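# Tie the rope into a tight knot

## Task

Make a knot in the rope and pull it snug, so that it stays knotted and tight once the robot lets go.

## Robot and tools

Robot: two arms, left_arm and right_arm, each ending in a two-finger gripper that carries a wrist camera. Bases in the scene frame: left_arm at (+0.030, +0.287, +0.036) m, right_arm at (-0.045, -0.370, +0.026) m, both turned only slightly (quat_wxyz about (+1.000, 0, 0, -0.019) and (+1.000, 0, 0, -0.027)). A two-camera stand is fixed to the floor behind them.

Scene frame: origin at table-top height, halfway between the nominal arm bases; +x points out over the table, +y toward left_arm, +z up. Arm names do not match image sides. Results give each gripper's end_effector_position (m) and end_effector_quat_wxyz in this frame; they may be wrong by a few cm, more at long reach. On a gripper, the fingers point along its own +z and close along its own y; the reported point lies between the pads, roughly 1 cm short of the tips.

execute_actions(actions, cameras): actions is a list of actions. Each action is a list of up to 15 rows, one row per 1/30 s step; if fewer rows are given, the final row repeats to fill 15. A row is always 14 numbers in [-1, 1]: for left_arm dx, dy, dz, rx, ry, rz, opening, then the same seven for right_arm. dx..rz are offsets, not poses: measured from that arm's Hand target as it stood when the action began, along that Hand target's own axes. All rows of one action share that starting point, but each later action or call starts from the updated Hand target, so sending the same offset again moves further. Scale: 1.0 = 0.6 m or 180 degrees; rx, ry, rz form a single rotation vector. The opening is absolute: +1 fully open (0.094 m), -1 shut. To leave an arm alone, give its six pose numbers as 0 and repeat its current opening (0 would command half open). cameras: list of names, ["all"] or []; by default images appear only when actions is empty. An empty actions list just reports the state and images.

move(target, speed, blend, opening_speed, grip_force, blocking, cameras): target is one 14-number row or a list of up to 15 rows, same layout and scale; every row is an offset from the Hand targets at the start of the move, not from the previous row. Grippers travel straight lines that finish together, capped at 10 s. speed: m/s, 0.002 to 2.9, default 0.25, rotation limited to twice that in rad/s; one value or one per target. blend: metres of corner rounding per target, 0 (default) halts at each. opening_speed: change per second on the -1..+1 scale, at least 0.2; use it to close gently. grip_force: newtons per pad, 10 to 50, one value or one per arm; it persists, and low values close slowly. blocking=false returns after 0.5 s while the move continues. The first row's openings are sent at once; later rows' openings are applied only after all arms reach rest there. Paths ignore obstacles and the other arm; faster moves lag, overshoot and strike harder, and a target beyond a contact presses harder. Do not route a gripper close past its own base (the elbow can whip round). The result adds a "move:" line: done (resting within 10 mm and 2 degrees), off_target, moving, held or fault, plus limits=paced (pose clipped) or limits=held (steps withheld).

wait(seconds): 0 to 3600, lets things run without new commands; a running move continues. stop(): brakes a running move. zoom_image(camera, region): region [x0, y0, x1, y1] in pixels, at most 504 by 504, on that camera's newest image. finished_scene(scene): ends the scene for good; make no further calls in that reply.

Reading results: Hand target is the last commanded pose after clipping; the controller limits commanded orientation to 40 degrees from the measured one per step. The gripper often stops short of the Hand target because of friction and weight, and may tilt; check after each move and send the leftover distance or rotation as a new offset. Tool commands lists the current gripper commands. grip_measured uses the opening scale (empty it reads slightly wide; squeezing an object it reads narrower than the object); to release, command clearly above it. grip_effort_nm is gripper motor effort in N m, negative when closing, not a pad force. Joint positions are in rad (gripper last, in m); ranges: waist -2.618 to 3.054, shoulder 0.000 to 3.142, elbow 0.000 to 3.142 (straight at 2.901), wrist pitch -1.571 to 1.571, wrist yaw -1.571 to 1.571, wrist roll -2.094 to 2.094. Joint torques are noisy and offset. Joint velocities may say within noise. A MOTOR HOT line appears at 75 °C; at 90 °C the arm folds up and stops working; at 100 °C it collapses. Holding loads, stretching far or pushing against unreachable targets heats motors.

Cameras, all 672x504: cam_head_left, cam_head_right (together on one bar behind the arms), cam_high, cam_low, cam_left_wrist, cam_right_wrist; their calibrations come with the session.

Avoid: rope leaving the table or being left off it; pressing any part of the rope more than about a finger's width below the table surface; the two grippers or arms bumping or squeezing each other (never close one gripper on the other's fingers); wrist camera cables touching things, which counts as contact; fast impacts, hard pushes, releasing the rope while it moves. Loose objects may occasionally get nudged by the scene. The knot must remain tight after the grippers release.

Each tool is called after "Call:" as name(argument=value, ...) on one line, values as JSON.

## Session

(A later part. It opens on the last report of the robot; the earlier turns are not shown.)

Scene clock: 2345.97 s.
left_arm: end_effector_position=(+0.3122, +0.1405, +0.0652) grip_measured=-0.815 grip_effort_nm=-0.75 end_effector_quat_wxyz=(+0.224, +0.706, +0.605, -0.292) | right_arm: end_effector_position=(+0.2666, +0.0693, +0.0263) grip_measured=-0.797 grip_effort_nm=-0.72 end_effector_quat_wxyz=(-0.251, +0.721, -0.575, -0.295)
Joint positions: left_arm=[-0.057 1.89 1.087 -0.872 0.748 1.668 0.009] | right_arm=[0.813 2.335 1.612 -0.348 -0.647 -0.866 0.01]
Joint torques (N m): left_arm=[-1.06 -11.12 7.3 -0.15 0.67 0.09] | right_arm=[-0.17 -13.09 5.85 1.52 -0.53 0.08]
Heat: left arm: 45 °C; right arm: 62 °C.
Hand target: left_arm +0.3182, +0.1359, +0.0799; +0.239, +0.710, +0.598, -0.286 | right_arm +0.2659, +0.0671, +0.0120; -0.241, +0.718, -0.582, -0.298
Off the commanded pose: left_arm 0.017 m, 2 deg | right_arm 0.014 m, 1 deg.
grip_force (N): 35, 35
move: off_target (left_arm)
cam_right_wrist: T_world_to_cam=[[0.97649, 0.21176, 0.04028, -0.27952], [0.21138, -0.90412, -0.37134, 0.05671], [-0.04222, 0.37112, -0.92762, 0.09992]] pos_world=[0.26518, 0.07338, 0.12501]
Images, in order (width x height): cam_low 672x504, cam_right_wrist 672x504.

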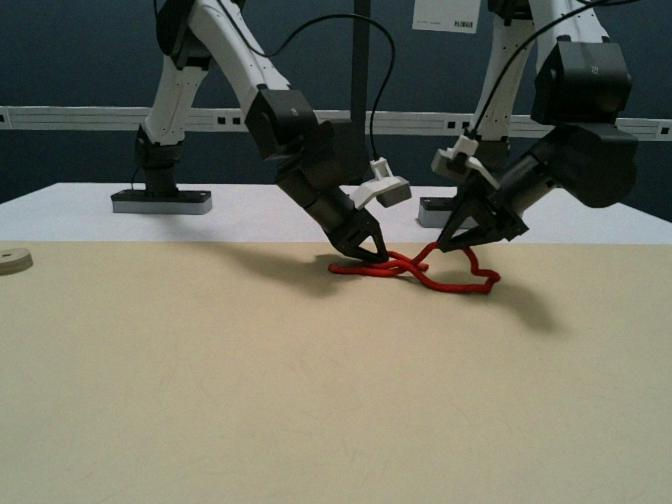

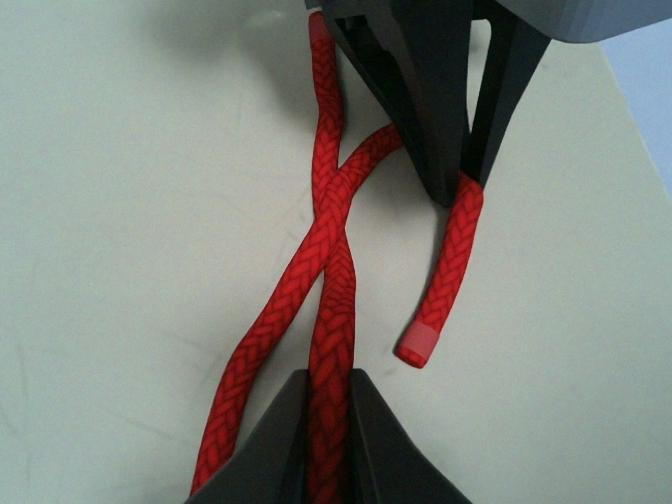

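Call:
move(target=[[-0.0177,-0.0446,-0.0064,0,0,0,-1,0,0,0,0,0,0,-1],[-0.0329,-0.1157,0.0198,-0.0384,0,-0.0401,-1,0,0,0,0,0,0,-1]], speed=0.1, blend=0.01, cameras=["cam_right_wrist","cam_low","cam_left_wrist","cam_high"])

Scene clock: 2384.17 s.
left_arm: end_effector_position=(+0.2425, +0.1281, +0.0813) grip_measured=-0.815 grip_effort_nm=-0.75 end_effector_quat_wxyz=(+0.250, +0.651, +0.663, -0.273) | right_arm: end_effector_position=(+0.2666, +0.0693, +0.0263) grip_measured=-0.797 grip_effort_nm=-0.72 end_effector_quat_wxyz=(-0.251, +0.721, -0.575, -0.295)
Joint positions: left_arm=[-0.139 1.478 0.69 -0.649 0.748 1.322 0.009] | right_arm=[0.813 2.335 1.612 -0.348 -0.647 -0.866 0.01]
Joint torques (N m): left_arm=[-1.05 -7.06 4.96 0.71 0.54 0.03] | right_arm=[-0.18 -13.11 5.83 1.53 -0.53 0.08]
Heat: left arm: 46 °C; right arm: 62 °C.
Hand target: left_arm +0.2459, +0.1257, +0.0852; +0.263, +0.655, +0.657, -0.264 | right_arm +0.2659, +0.0671, +0.0120; -0.241, +0.718, -0.582, -0.298
Off the commanded pose: left_arm 0.006 m, 2 deg | right_arm 0.014 m, 1 deg.
grip_force (N): 35, 35
move: done
cam_left_wrist: T_world_to_cam=[[-0.99926, -0.00991, 0.03711, 0.24101], [-0.02076, 0.95223, -0.30467, -0.05778], [-0.03232, -0.30521, -0.95174, 0.21032]] pos_world=[0.24643, 0.1216, 0.17362]
cam_right_wrist: T_world_to_cam=[[0.97649, 0.21176, 0.04028, -0.27952], [0.21138, -0.90412, -0.37134, 0.05671], [-0.04222, 0.37112, -0.92762, 0.09992]] pos_world=[0.26518, 0.07338, 0.12501]
Images, in order (width x height): cam_high 672x504, cam_low 672x504, cam_left_wrist 672x504, cam_right_wrist 672x504.

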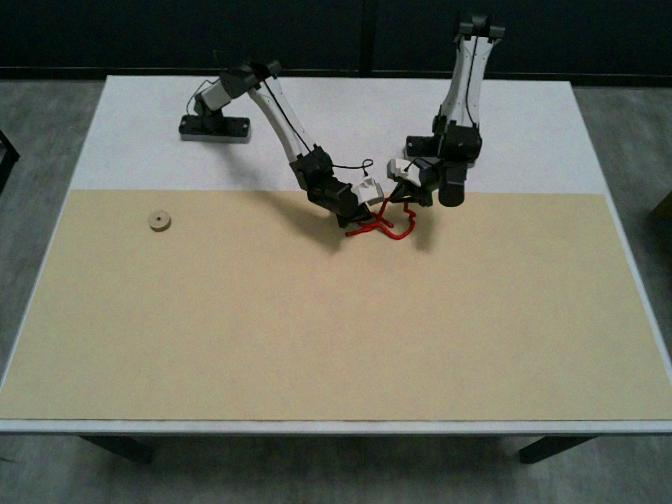

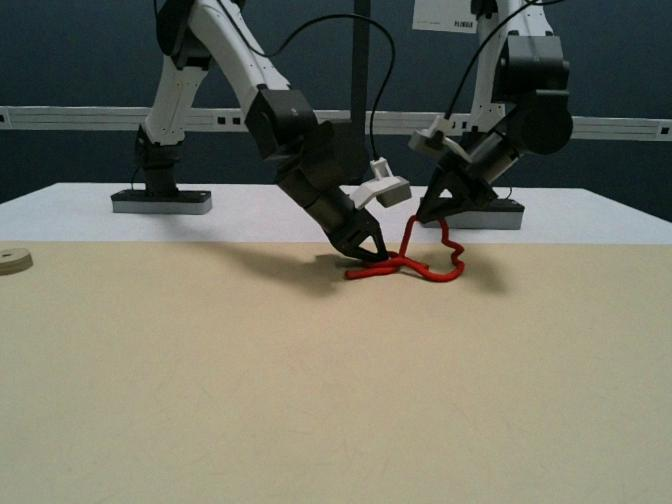

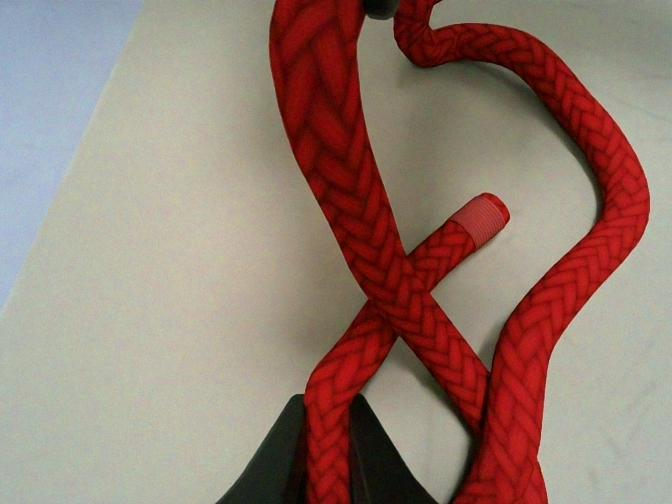

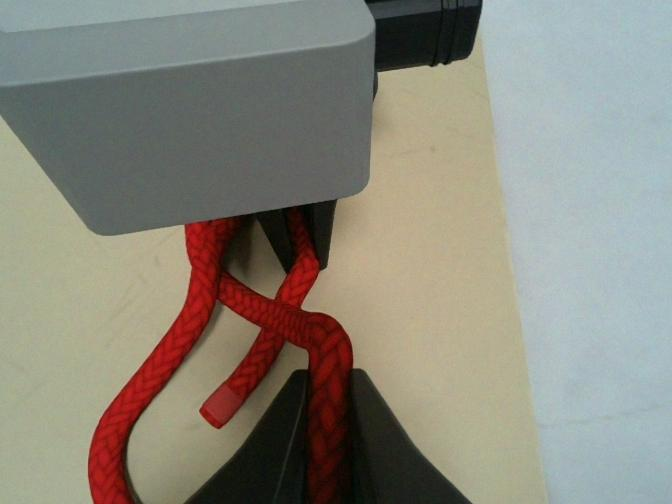

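Call:
move(target=[0.1087,-0.0097,0.0598,0.0192,0,0.0201,-1,0,0,0,0,0,0,-1], speed=0.08, cameras=["cam_right_wrist","cam_low","cam_left_wrist","cam_high"])

Scene clock: 2454.10 s.
left_arm: end_effector_position=(+0.2347, +0.1479, +0.0158) grip_measured=-0.815 grip_effort_nm=-0.75 end_effector_quat_wxyz=(+0.239, +0.681, +0.633, -0.280) | right_arm: end_effector_position=(+0.2666, +0.0693, +0.0263) grip_measured=-0.797 grip_effort_nm=-0.71 end_effector_quat_wxyz=(-0.251, +0.721, -0.575, -0.295)
Joint positions: left_arm=[-0.054 1.724 0.607 -0.476 0.754 1.56 0.009] | right_arm=[0.813 2.335 1.612 -0.348 -0.647 -0.866 0.01]
Joint torques (N m): left_arm=[0.29 -4.71 3.75 0.46 0.64 0.21] | right_arm=[-0.17 -13.14 5.85 1.52 -0.52 0.07]
Heat: left arm: 37 °C; right arm: 63 °C.
Hand target: left_arm +0.2399, +0.1479, +0.0142; +0.251, +0.683, +0.628, -0.275 | right_arm +0.2659, +0.0671, +0.0120; -0.241, +0.718, -0.582, -0.298
Off the commanded pose: left_arm 0.005 m, 2 deg | right_arm 0.014 m, 1 deg.
grip_force (N): 35, 35
move: done
cam_left_wrist: T_world_to_cam=[[-0.99645, 0.07871, 0.02985, 0.2222], [0.0661, 0.95121, -0.30137, -0.11702], [-0.05212, -0.29832, -0.95304, 0.15752]] pos_world=[0.23735, 0.14082, 0.10823]
cam_right_wrist: T_world_to_cam=[[0.97649, 0.21176, 0.04028, -0.27952], [0.21138, -0.90412, -0.37134, 0.05671], [-0.04222, 0.37112, -0.92762, 0.09992]] pos_world=[0.26518, 0.07338, 0.12501]
Images, in order (width x height): cam_high 672x504, cam_low 672x504, cam_left_wrist 672x504, cam_right_wrist 672x504.

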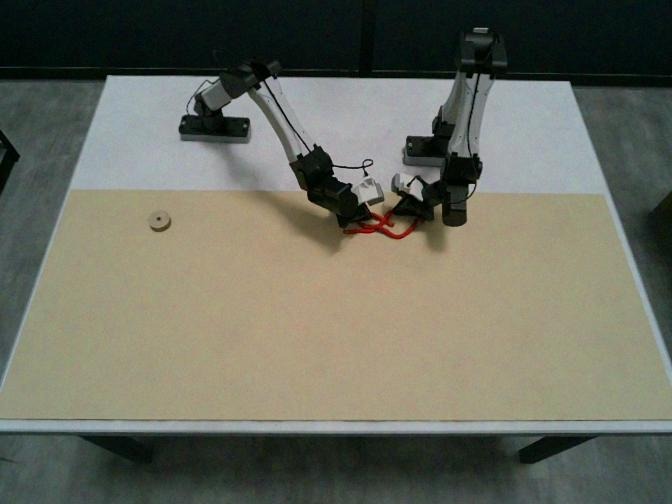

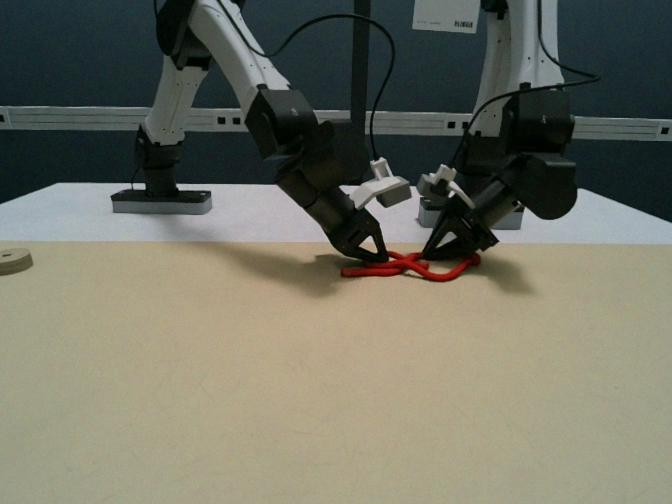

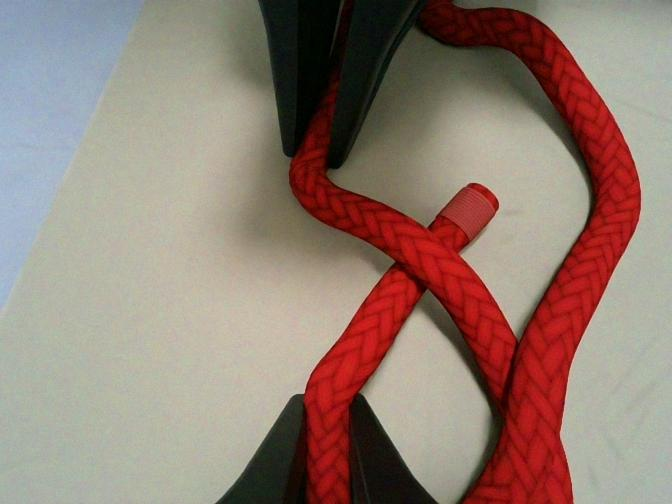

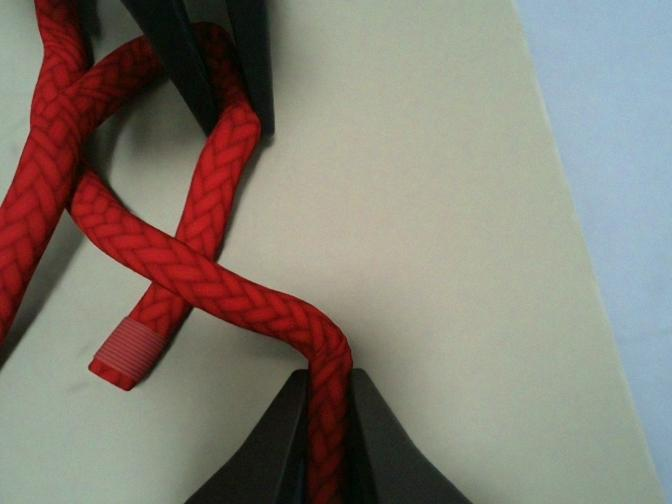

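Call:
move(target=[[0,0,0,0,0,0,-0.5,0,0,0,0,0,0,-1],[-0.0980,0,-0.1023,0,0,0,-0.5,0,0,0,0,0,0,-1]], speed=0.12, opening_speed=0.4, cameras=["cam_right_wrist","cam_low","cam_left_wrist","cam_high"])

Scene clock: 2479.47 s.
left_arm: end_effector_position=(+0.2329, +0.1481, +0.0886) grip_measured=-0.502 grip_effort_nm=0.11 end_effector_quat_wxyz=(+0.236, +0.680, +0.634, -0.283) | right_arm: end_effector_position=(+0.2666, +0.0693, +0.0263) grip_measured=-0.797 grip_effort_nm=-0.72 end_effector_quat_wxyz=(-0.251, +0.721, -0.575, -0.295)
Joint positions: left_arm=[-0.054 1.501 0.748 -0.849 0.754 1.56 0.023] | right_arm=[0.813 2.335 1.612 -0.348 -0.647 -0.866 0.01]
Joint torques (N m): left_arm=[0.23 -6.84 7.64 0.02 0.63 0.18] | right_arm=[-0.14 -13.09 5.82 1.52 -0.53 0.07]
Heat: left arm: 35 °C; right arm: 63 °C.
Hand target: left_arm +0.2400, +0.1480, +0.0991; +0.251, +0.683, +0.628, -0.275 | right_arm +0.2659, +0.0671, +0.0120; -0.241, +0.718, -0.582, -0.298
Off the commanded pose: left_arm 0.013 m, 2 deg | right_arm 0.014 m, 1 deg.
grip_force (N): 35, 35
move: off_target (left_arm)
cam_left_wrist: T_world_to_cam=[[-0.99618, 0.07861, 0.03796, 0.21747], [0.06359, 0.95134, -0.30151, -0.09464], [-0.05982, -0.29795, -0.95271, 0.22852]] pos_world=[0.23633, 0.14102, 0.18092]
cam_right_wrist: T_world_to_cam=[[0.97649, 0.21176, 0.04028, -0.27952], [0.21138, -0.90412, -0.37134, 0.05671], [-0.04222, 0.37112, -0.92762, 0.09992]] pos_world=[0.26518, 0.07338, 0.12501]
Images, in order (width x height): cam_high 672x504, cam_low 672x504, cam_left_wrist 672x504, cam_right_wrist 672x504.

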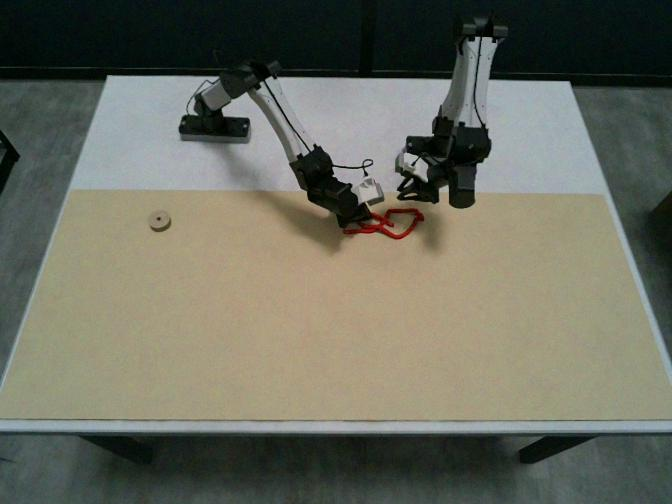

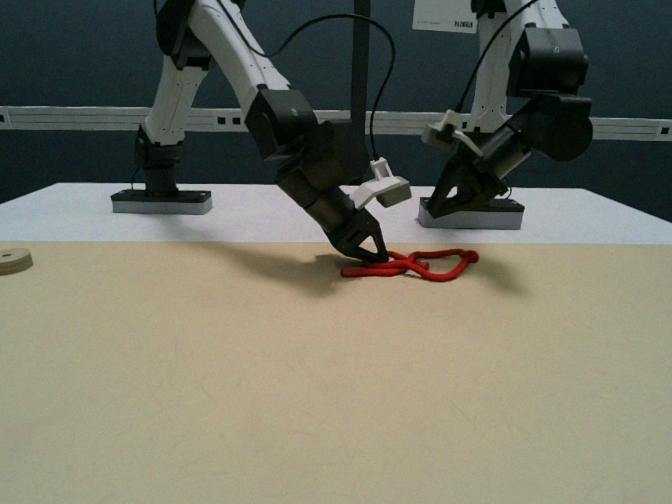

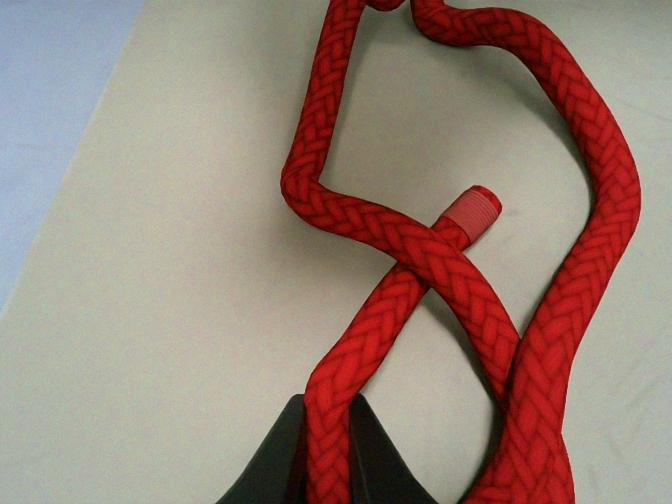

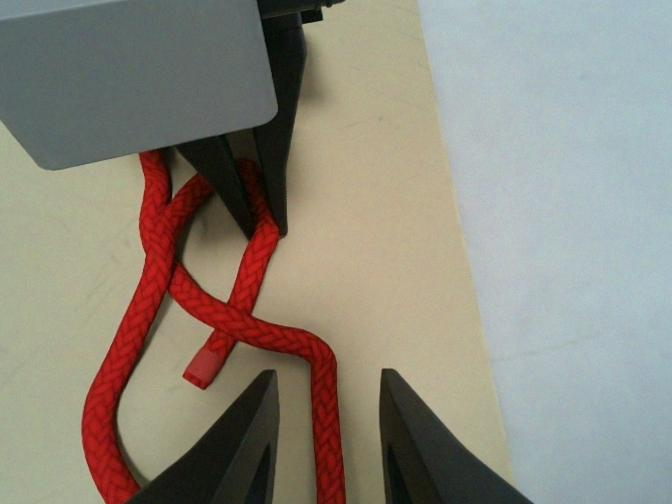

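Call:
move(target=[0.0289,0.0969,-0.0299,0.1105,-0.0891,0.0868,-0.5,-0.0194,-0.0147,0.0100,0,-0.0556,0,-1], speed=0.1, cameras=["cam_right_wrist","cam_low","cam_left_wrist","cam_high"])

Scene clock: 2675.07 s.
left_arm: end_effector_position=(+0.2973, +0.1646, +0.0984) grip_measured=-0.502 grip_effort_nm=0.11 end_effector_quat_wxyz=(+0.225, +0.723, +0.542, -0.365) | right_arm: end_effector_position=(+0.2721, +0.0853, +0.0317) grip_measured=-0.797 grip_effort_nm=-0.72 end_effector_quat_wxyz=(-0.300, +0.694, -0.551, -0.353)
Joint positions: left_arm=[0.049 1.977 1.257 -1.282 0.799 2.051 0.023] | right_arm=[0.796 2.368 1.57 -0.132 -0.778 -0.788 0.01]
Joint torques (N m): left_arm=[0.2 -7.72 6.82 -0.73 0.44 0.24] | right_arm=[-0.58 -13.16 5.18 1.81 -0.63 0.09]
Heat: left arm: 37 °C; right arm: 63 °C.
Hand target: left_arm +0.3001, +0.1678, +0.1000; +0.249, +0.750, +0.433, -0.434 | right_arm +0.2720, +0.0811, +0.0159; -0.291, +0.689, -0.559, -0.359
Off the commanded pose: left_arm 0.005 m, 15 deg | right_arm 0.016 m, 2 deg.
joint sent to its limit (left arm) — joint 6 (wrist roll), upper limit. The joint targets are off in orientation, not in position.
grip_force (N): 35, 35
move: off_target (left_arm, right_arm)
cam_left_wrist: T_world_to_cam=[[-0.94928, 0.3063, 0.07103, 0.2253], [0.24989, 0.87204, -0.42084, -0.14199], [-0.19085, -0.38175, -0.90435, 0.29455]] pos_world=[0.30557, 0.16725, 0.19061]
cam_right_wrist: T_world_to_cam=[[0.97694, 0.20884, 0.04449, -0.28863], [0.20102, -0.82923, -0.5215, 0.07326], [-0.07202, 0.51842, -0.85209, 0.09242]] pos_world=[0.2739, 0.07311, 0.1298]
Images, in order (width x height): cam_high 672x504, cam_low 672x504, cam_left_wrist 672x504, cam_right_wrist 672x504.

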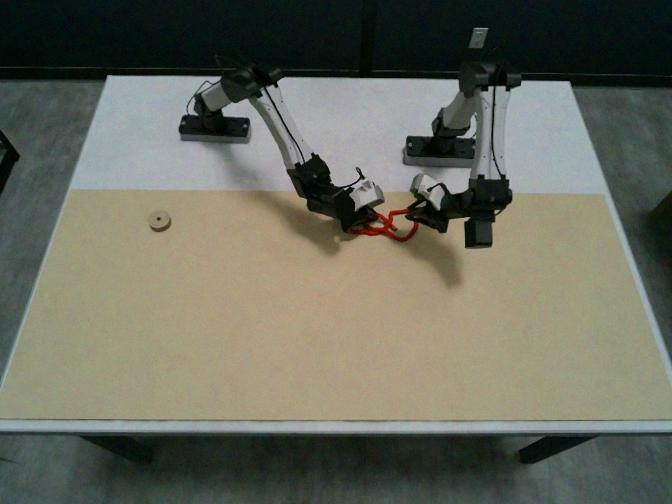

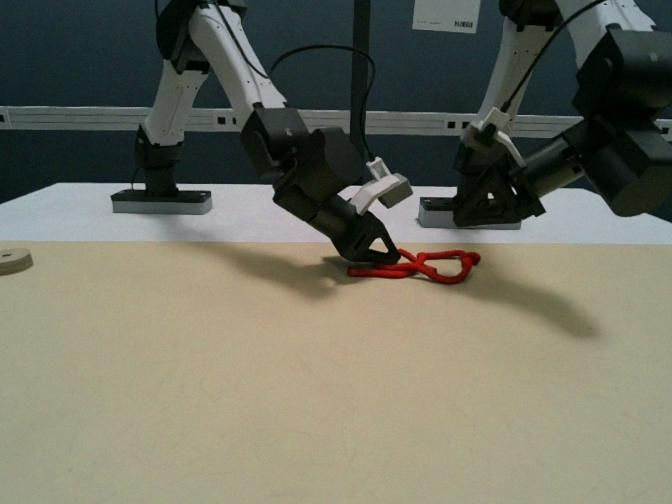

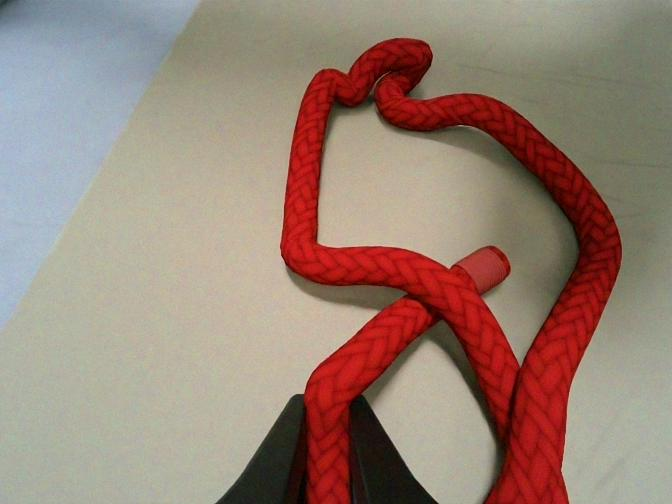

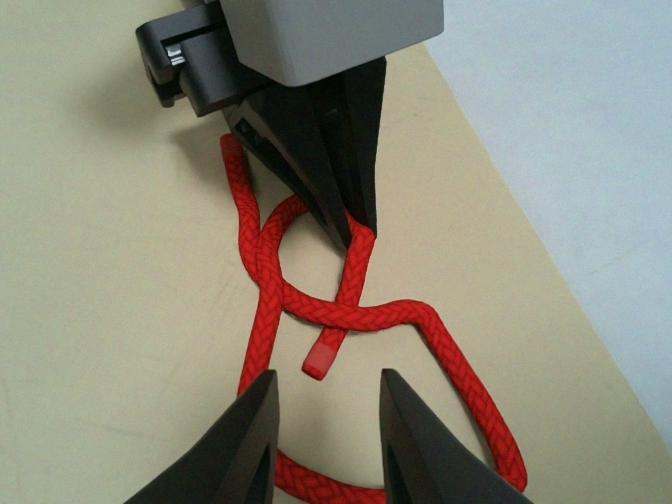

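Call:
move(target=[0.0323,0.0047,0.0707,-0.0553,0.0443,-0.0373,-0.42,0,0,0,0,0,0,-1], speed=0.1, cameras=["cam_right_wrist","cam_low"])

Scene clock: 2789.57 s.
left_arm: end_effector_position=(+0.2881, +0.1473, +0.0626) grip_measured=-0.422 grip_effort_nm=0.11 end_effector_quat_wxyz=(+0.249, +0.732, +0.529, -0.351) | right_arm: end_effector_position=(+0.2722, +0.0855, +0.0319) grip_measured=-0.797 grip_effort_nm=-0.72 end_effector_quat_wxyz=(-0.300, +0.694, -0.551, -0.353)
Joint positions: left_arm=[0.001 1.977 1.099 -1.032 0.839 2.005 0.027] | right_arm=[0.796 2.368 1.57 -0.131 -0.779 -0.788 0.01]
Joint torques (N m): left_arm=[-0.92 -7.83 3.92 -0.23 0.77 0.05] | right_arm=[-0.59 -13.16 5.15 1.8 -0.63 0.08]
Heat: left arm: 34 °C; right arm: 62 °C.
Hand target: left_arm +0.2888, +0.1430, +0.0620; +0.257, +0.727, +0.528, -0.356 | right_arm +0.2719, +0.0811, +0.0159; -0.291, +0.689, -0.559, -0.359
Off the commanded pose: left_arm 0.004 m, 1 deg | right_arm 0.017 m, 2 deg.
grip_force (N): 35, 35
move: done
cam_right_wrist: T_world_to_cam=[[0.97699, 0.20858, 0.04466, -0.28875], [0.20081, -0.82879, -0.52228, 0.07346], [-0.07192, 0.51923, -0.8516, 0.09245]] pos_world=[0.274, 0.07311, 0.13]
Images, in order (width x height): cam_low 672x504, cam_right_wrist 672x504.

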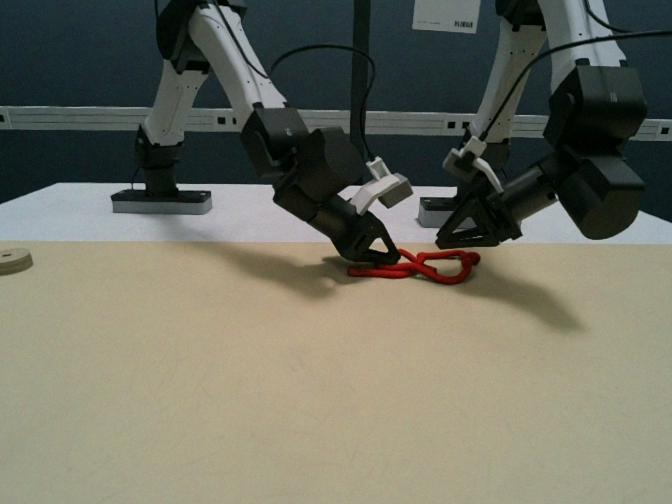

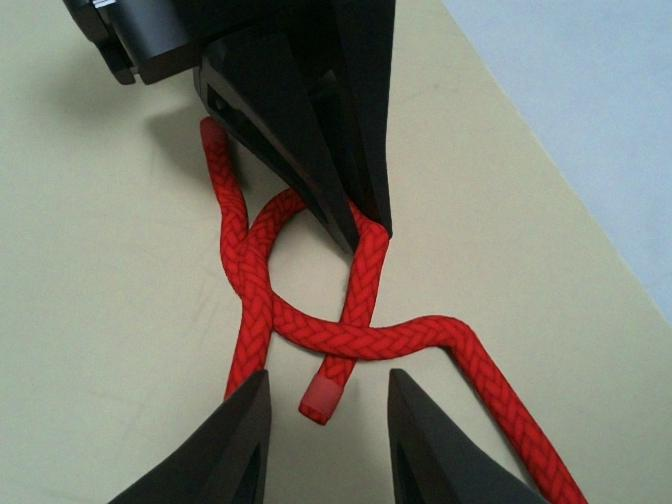

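Call:
move(target=[0.0630,0.0020,0.0628,0,0,0,-0.5,0,0,0,0,0,0,-1], speed=0.07, cameras=["cam_right_wrist","cam_low","cam_left_wrist"])

Scene clock: 2831.87 s.
left_arm: end_effector_position=(+0.2849, +0.1393, +0.0168) grip_measured=-0.498 grip_effort_nm=-0.10 end_effector_quat_wxyz=(+0.252, +0.723, +0.531, -0.362) | right_arm: end_effector_position=(+0.2723, +0.0855, +0.0320) grip_measured=-0.797 grip_effort_nm=-0.72 end_effector_quat_wxyz=(-0.300, +0.694, -0.551, -0.353)
Joint positions: left_arm=[-0.017 2.099 1.037 -0.845 0.868 1.976 0.024] | right_arm=[0.796 2.368 1.57 -0.13 -0.779 -0.788 0.01]
Joint torques (N m): left_arm=[-1.09 -7.04 3.25 0.03 0.51 -0.03] | right_arm=[-0.62 -13.15 5.14 1.79 -0.63 0.08]
Heat: left arm: 33 °C; right arm: 62 °C.
Hand target: left_arm +0.2880, +0.1364, +0.0091; +0.257, +0.727, +0.528, -0.356 | right_arm +0.2719, +0.0811, +0.0159; -0.291, +0.689, -0.559, -0.359
Off the commanded pose: left_arm 0.009 m, 1 deg | right_arm 0.017 m, 2 deg.
grip_force (N): 35, 35
move: done
cam_left_wrist: T_world_to_cam=[[-0.95279, 0.30292, 0.02089, 0.22934], [0.26155, 0.85373, -0.45027, -0.15147], [-0.15423, -0.42354, -0.89265, 0.20396]] pos_world=[0.28959, 0.14622, 0.10908]
cam_right_wrist: T_world_to_cam=[[0.97696, 0.20864, 0.04498, -0.28879], [0.20103, -0.82865, -0.52242, 0.07341], [-0.07172, 0.51943, -0.8515, 0.09237]] pos_world=[0.274, 0.07311, 0.13]
Images, in order (width x height): cam_low 672x504, cam_left_wrist 672x504, cam_right_wrist 672x504.

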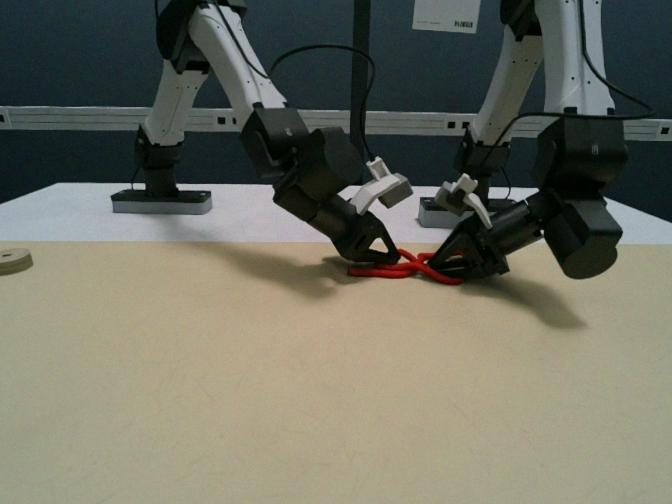

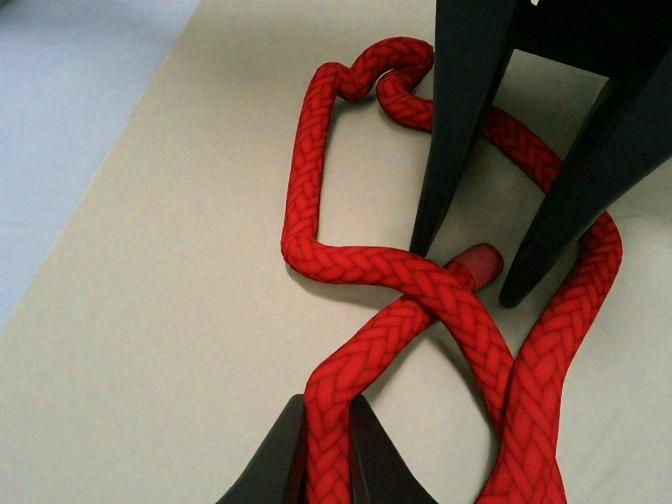

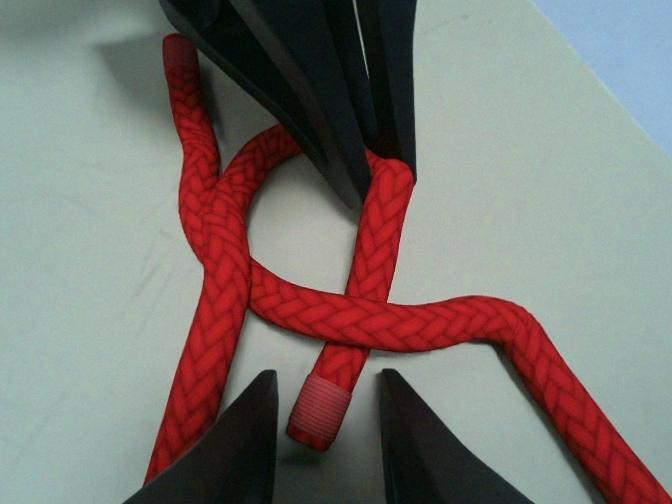

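Call:
move(target=[0,0,0,0,0,0,-1,0,0,0,0,0,0,-1], opening_speed=0.5, cameras=["cam_right_wrist","cam_left_wrist"])

Scene clock: 2844.83 s.
left_arm: end_effector_position=(+0.2891, +0.1376, +0.0166) grip_measured=-0.844 grip_effort_nm=-0.73 end_effector_quat_wxyz=(+0.262, +0.725, +0.527, -0.357) | right_arm: end_effector_position=(+0.2723, +0.0856, +0.0320) grip_measured=-0.797 grip_effort_nm=-0.72 end_effector_quat_wxyz=(-0.301, +0.694, -0.551, -0.353)
Joint positions: left_arm=[-0.019 2.099 1.037 -0.822 0.877 1.975 0.007] | right_arm=[0.796 2.368 1.57 -0.13 -0.779 -0.788 0.01]
Joint torques (N m): left_arm=[-0.91 -7.17 3.17 -0.07 0.46 0.01] | right_arm=[-0.62 -13.16 5.15 1.79 -0.64 0.08]
Heat: left arm: 33 °C; right arm: 62 °C.
Hand target: left_arm +0.2880, +0.1365, +0.0091; +0.257, +0.727, +0.528, -0.356 | right_arm +0.2719, +0.0811, +0.0159; -0.291, +0.689, -0.559, -0.359
Off the commanded pose: left_arm 0.008 m, 1 deg | right_arm 0.017 m, 2 deg.
grip_force (N): 35, 35
move: done
cam_left_wrist: T_world_to_cam=[[-0.95361, 0.30105, -0.00288, 0.23473], [0.26962, 0.84973, -0.45306, -0.15296], [-0.13395, -0.43282, -0.89148, 0.19914]] pos_world=[0.29175, 0.1455, 0.1089]
cam_right_wrist: T_world_to_cam=[[0.97696, 0.20856, 0.04533, -0.28883], [0.20113, -0.82855, -0.52255, 0.07345], [-0.07143, 0.51963, -0.8514, 0.09235]] pos_world=[0.274, 0.07311, 0.1301]
Images, in order (width x height): cam_left_wrist 672x504, cam_right_wrist 672x504.

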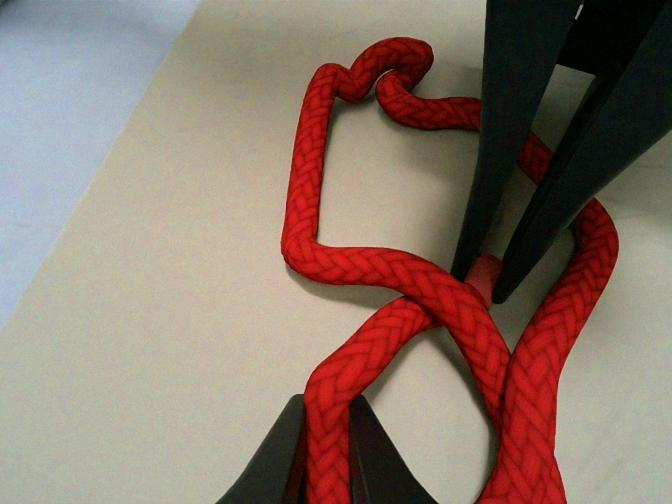

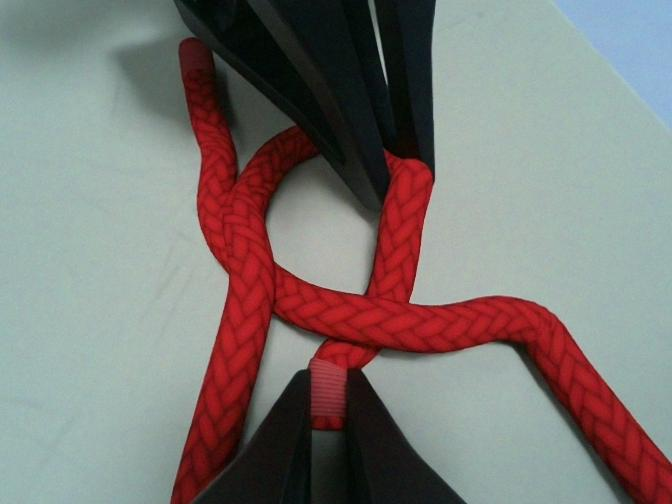

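Call:
move(target=[[0,0,0,0,0,0,-1,0,0,0,0,0,0,-0.4],[0,0,0,0,0,0,-1,-0.0683,0,-0.0478,0,0,0,-0.4],[0,0,0,0,0,0,-1,-0.0293,0.0343,-0.2197,0,0,0,-0.4]], speed=0.12, opening_speed=0.4, cameras=["cam_right_wrist","cam_left_wrist","cam_high","cam_low"])

Scene clock: 2872.10 s.
left_arm: end_effector_position=(+0.2891, +0.1376, +0.0166) grip_measured=-0.845 grip_effort_nm=-0.75 end_effector_quat_wxyz=(+0.262, +0.725, +0.527, -0.357) | right_arm: end_effector_position=(+0.2750, -0.0146, +0.0968) grip_measured=-0.403 grip_effort_nm=0.18 end_effector_quat_wxyz=(-0.288, +0.689, -0.561, -0.356)
Joint positions: left_arm=[-0.019 2.099 1.037 -0.822 0.877 1.975 0.007] | right_arm=[0.611 2.083 1.413 -0.454 -0.872 -1.008 0.028]
Joint torques (N m): left_arm=[-1.02 -7.2 3.15 -0.09 0.46 0.01] | right_arm=[-0.57 -16.2 5.45 0.99 -0.73 -0.11]
Heat: left arm: 33 °C; right arm: 63 °C.
Hand target: left_arm +0.2880, +0.1365, +0.0091; +0.257, +0.727, +0.528, -0.356 | right_arm +0.2722, -0.0191, +0.1058; -0.291, +0.689, -0.559, -0.359
Off the commanded pose: left_arm 0.008 m, 1 deg | right_arm 0.010 m, 1 deg.
grip_force (N): 35, 35
move: done
cam_left_wrist: T_world_to_cam=[[-0.95367, 0.30086, -0.00256, 0.23474], [0.26931, 0.8498, -0.4531, -0.15287], [-0.13414, -0.4328, -0.89145, 0.19919]] pos_world=[0.29175, 0.1455, 0.1089]
cam_right_wrist: T_world_to_cam=[[0.97966, 0.20012, 0.01461, -0.27141], [0.17918, -0.83974, -0.51258, 0.02872], [-0.09031, 0.50477, -0.85851, 0.20548]] pos_world=[0.2793, -0.02529, 0.19509]
Images, in order (width x height): cam_high 672x504, cam_low 672x504, cam_left_wrist 672x504, cam_right_wrist 672x504.

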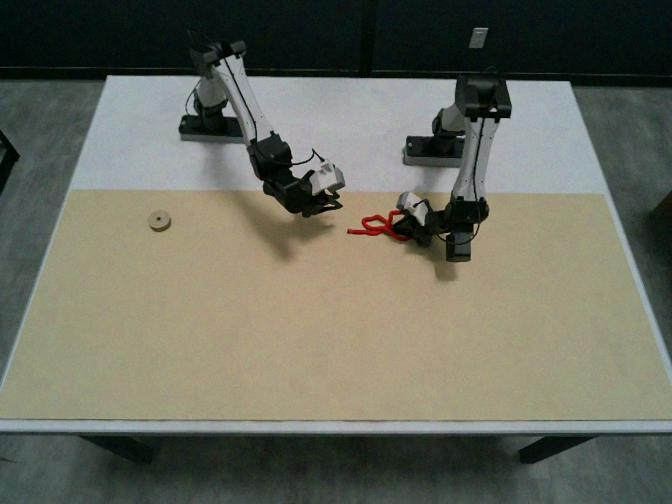

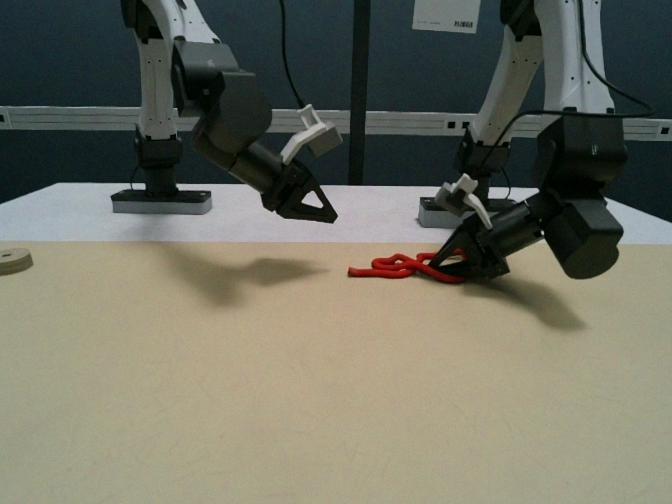

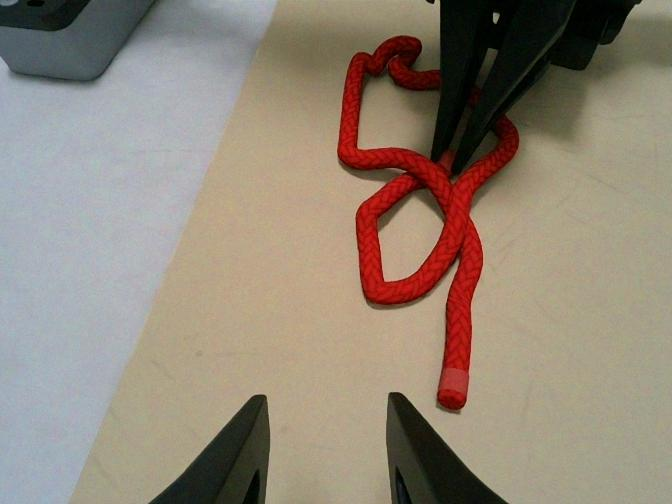

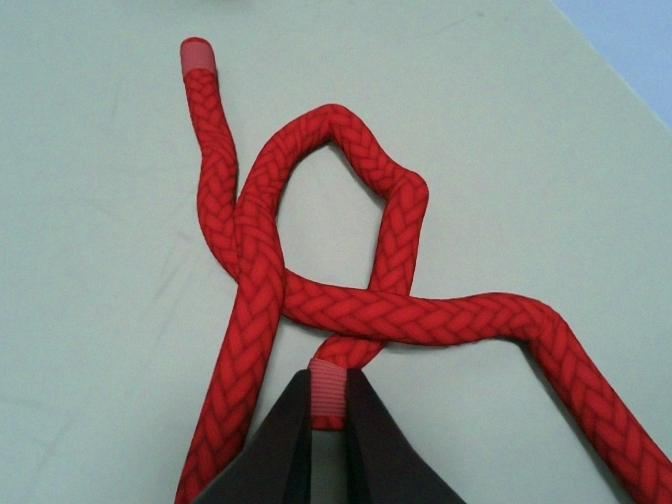

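Call:
move(target=[0,0,0,0,0,0,-1,-0.0090,-0.1043,0.1023,0.0696,0.0387,0.0554,-0.4], speed=0.12, cameras=["cam_left_wrist","cam_low"])

Scene clock: 2914.33 s.
left_arm: end_effector_position=(+0.2891, +0.1376, +0.0166) grip_measured=-0.845 grip_effort_nm=-0.75 end_effector_quat_wxyz=(+0.262, +0.725, +0.527, -0.357) | right_arm: end_effector_position=(+0.3177, +0.0399, +0.0801) grip_measured=-0.403 grip_effort_nm=0.18 end_effector_quat_wxyz=(-0.294, +0.623, -0.668, -0.281)
Joint positions: left_arm=[-0.019 2.099 1.037 -0.822 0.877 1.975 0.007] | right_arm=[0.724 2.201 1.568 -0.301 -0.588 -0.633 0.028]
Joint torques (N m): left_arm=[-1.03 -7.09 3.06 -0.08 0.46 0] | right_arm=[0.62 -12.41 8.58 1.81 -0.32 0.09]
Heat: left arm: 33 °C; right arm: 70 °C.
Hand target: left_arm +0.2880, +0.1365, +0.0091; +0.257, +0.727, +0.528, -0.356 | right_arm +0.3223, +0.0463, +0.0751; -0.297, +0.623, -0.668, -0.278
Off the commanded pose: left_arm 0.008 m, 1 deg | right_arm 0.009 m, 0 deg.
grip_force (N): 35, 35
move: done
cam_left_wrist: T_world_to_cam=[[-0.95367, 0.30086, -0.00256, 0.23474], [0.26931, 0.8498, -0.4531, -0.15287], [-0.13414, -0.4328, -0.89145, 0.19919]] pos_world=[0.29175, 0.1455, 0.1089]
Images, in order (width x height): cam_low 672x504, cam_left_wrist 672x504.

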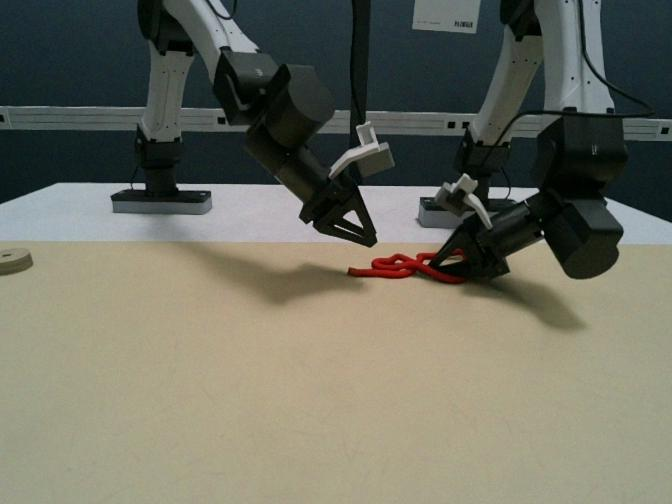

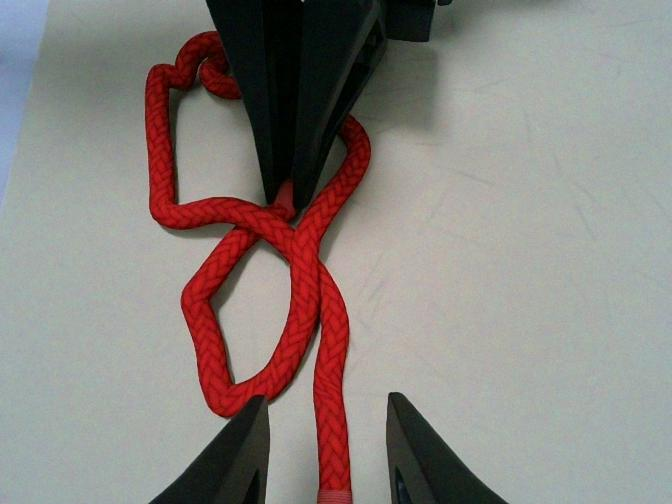

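Call:
move(target=[0,0,0,0,0,0,-1,0.0917,0.0048,0.0702,0,0,0,-0.55], speed=0.09, cameras=["cam_left_wrist"])

Scene clock: 2941.20 s.
left_arm: end_effector_position=(+0.2891, +0.1376, +0.0166) grip_measured=-0.845 grip_effort_nm=-0.75 end_effector_quat_wxyz=(+0.262, +0.725, +0.527, -0.357) | right_arm: end_effector_position=(+0.3227, +0.0438, +0.0267) grip_measured=-0.547 grip_effort_nm=-0.10 end_effector_quat_wxyz=(-0.312, +0.624, -0.660, -0.279)
Joint positions: left_arm=[-0.019 2.099 1.037 -0.822 0.877 1.975 0.007] | right_arm=[0.724 2.305 1.487 -0.077 -0.587 -0.632 0.021]
Joint torques (N m): left_arm=[-0.96 -7.19 3.1 -0.06 0.47 0.02] | right_arm=[0.23 -12.34 5.12 1.85 -0.34 0.02]
Heat: left arm: 33 °C; right arm: 64 °C.
Hand target: left_arm +0.2880, +0.1365, +0.0091; +0.257, +0.727, +0.528, -0.356 | right_arm +0.3191, +0.0410, +0.0061; -0.297, +0.623, -0.668, -0.277
Off the commanded pose: left_arm 0.008 m, 1 deg | right_arm 0.021 m, 2 deg.
grip_force (N): 35, 35
move: off_target (right_arm)
cam_left_wrist: T_world_to_cam=[[-0.95367, 0.30086, -0.00256, 0.23474], [0.26931, 0.8498, -0.4531, -0.15287], [-0.13414, -0.4328, -0.89145, 0.19919]] pos_world=[0.29175, 0.1455, 0.1089]

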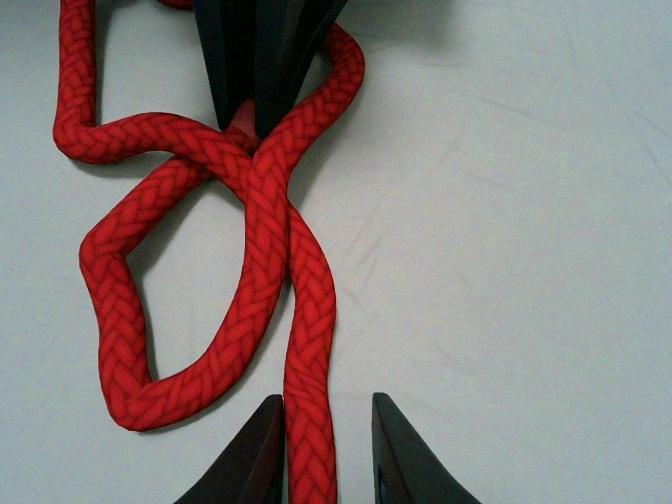

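Call:
move(target=[0,0,0,0,0,0,-1,0.0103,0.0095,0.0085,0,0,0,-0.55], speed=0.06, cameras=["cam_left_wrist"])

Scene clock: 2960.17 s.
left_arm: end_effector_position=(+0.2891, +0.1376, +0.0166) grip_measured=-0.845 grip_effort_nm=-0.75 end_effector_quat_wxyz=(+0.262, +0.725, +0.527, -0.357) | right_arm: end_effector_position=(+0.3229, +0.0440, +0.0242) grip_measured=-0.547 grip_effort_nm=-0.10 end_effector_quat_wxyz=(-0.323, +0.623, -0.656, -0.278)
Joint positions: left_arm=[-0.019 2.099 1.037 -0.822 0.877 1.975 0.007] | right_arm=[0.724 2.305 1.459 -0.024 -0.587 -0.63 0.021]
Joint torques (N m): left_arm=[-0.98 -7.16 3.07 -0.08 0.47 0.01] | right_arm=[0.9 -11.97 4.71 1.75 -0.28 0.07]
Heat: left arm: 33 °C; right arm: 61 °C.
Hand target: left_arm +0.2880, +0.1365, +0.0091; +0.257, +0.727, +0.528, -0.356 | right_arm +0.3133, +0.0410, -0.0019; -0.297, +0.623, -0.669, -0.277
Off the commanded pose: left_arm 0.008 m, 1 deg | right_arm 0.028 m, 3 deg.
grip_force (N): 35, 35
move: off_target (right_arm)
cam_left_wrist: T_world_to_cam=[[-0.95367, 0.30086, -0.00256, 0.23474], [0.26931, 0.8498, -0.4531, -0.15287], [-0.13414, -0.4328, -0.89145, 0.19919]] pos_world=[0.29175, 0.1455, 0.1089]

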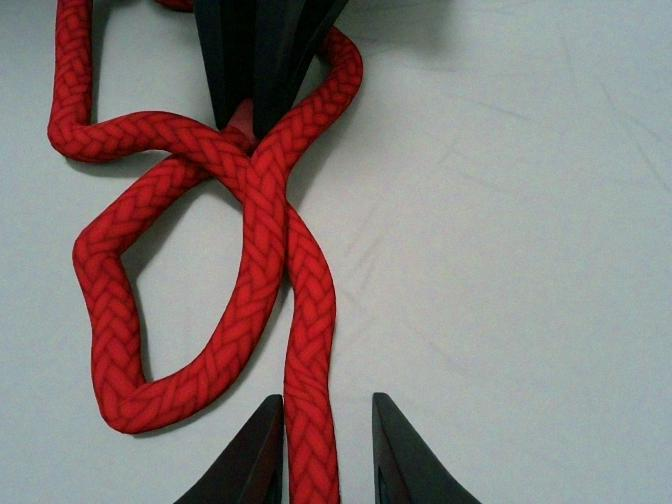

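Call:
move(target=[[0,0,0,0,0,0,-1,-0.0710,0.0123,-0.0628,0,0,0,-0.55],[0,0,0,0,0,0,-1,0,0.0022,-0.0023,0,0,0,-0.55]], speed=0.09, cameras=["cam_left_wrist"])

Scene clock: 2979.27 s.
left_arm: end_effector_position=(+0.2891, +0.1376, +0.0166) grip_measured=-0.845 grip_effort_nm=-0.75 end_effector_quat_wxyz=(+0.262, +0.725, +0.527, -0.357) | right_arm: end_effector_position=(+0.3161, +0.0462, +0.0248) grip_measured=-0.547 grip_effort_nm=-0.10 end_effector_quat_wxyz=(-0.319, +0.623, -0.658, -0.279)
Joint positions: left_arm=[-0.019 2.099 1.037 -0.822 0.877 1.975 0.007] | right_arm=[0.737 2.294 1.445 -0.024 -0.58 -0.617 0.021]
Joint torques (N m): left_arm=[-0.99 -7.2 3.11 -0.08 0.46 0] | right_arm=[-0.13 -11.49 4.94 1.77 -0.36 -0.05]
Heat: left arm: 33 °C; right arm: 60 °C.
Hand target: left_arm +0.2880, +0.1365, +0.0091; +0.257, +0.727, +0.528, -0.356 | right_arm +0.3119, +0.0401, -0.0010; -0.297, +0.623, -0.669, -0.277
Off the commanded pose: left_arm 0.008 m, 1 deg | right_arm 0.027 m, 3 deg.
grip_force (N): 35, 35
move: off_target (right_arm)
cam_left_wrist: T_world_to_cam=[[-0.95367, 0.30086, -0.00256, 0.23474], [0.26931, 0.8498, -0.4531, -0.15287], [-0.13414, -0.4328, -0.89145, 0.19919]] pos_world=[0.29175, 0.1455, 0.1089]

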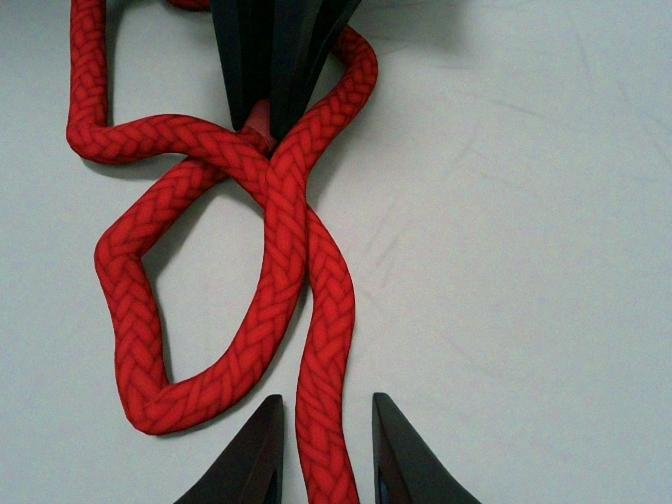

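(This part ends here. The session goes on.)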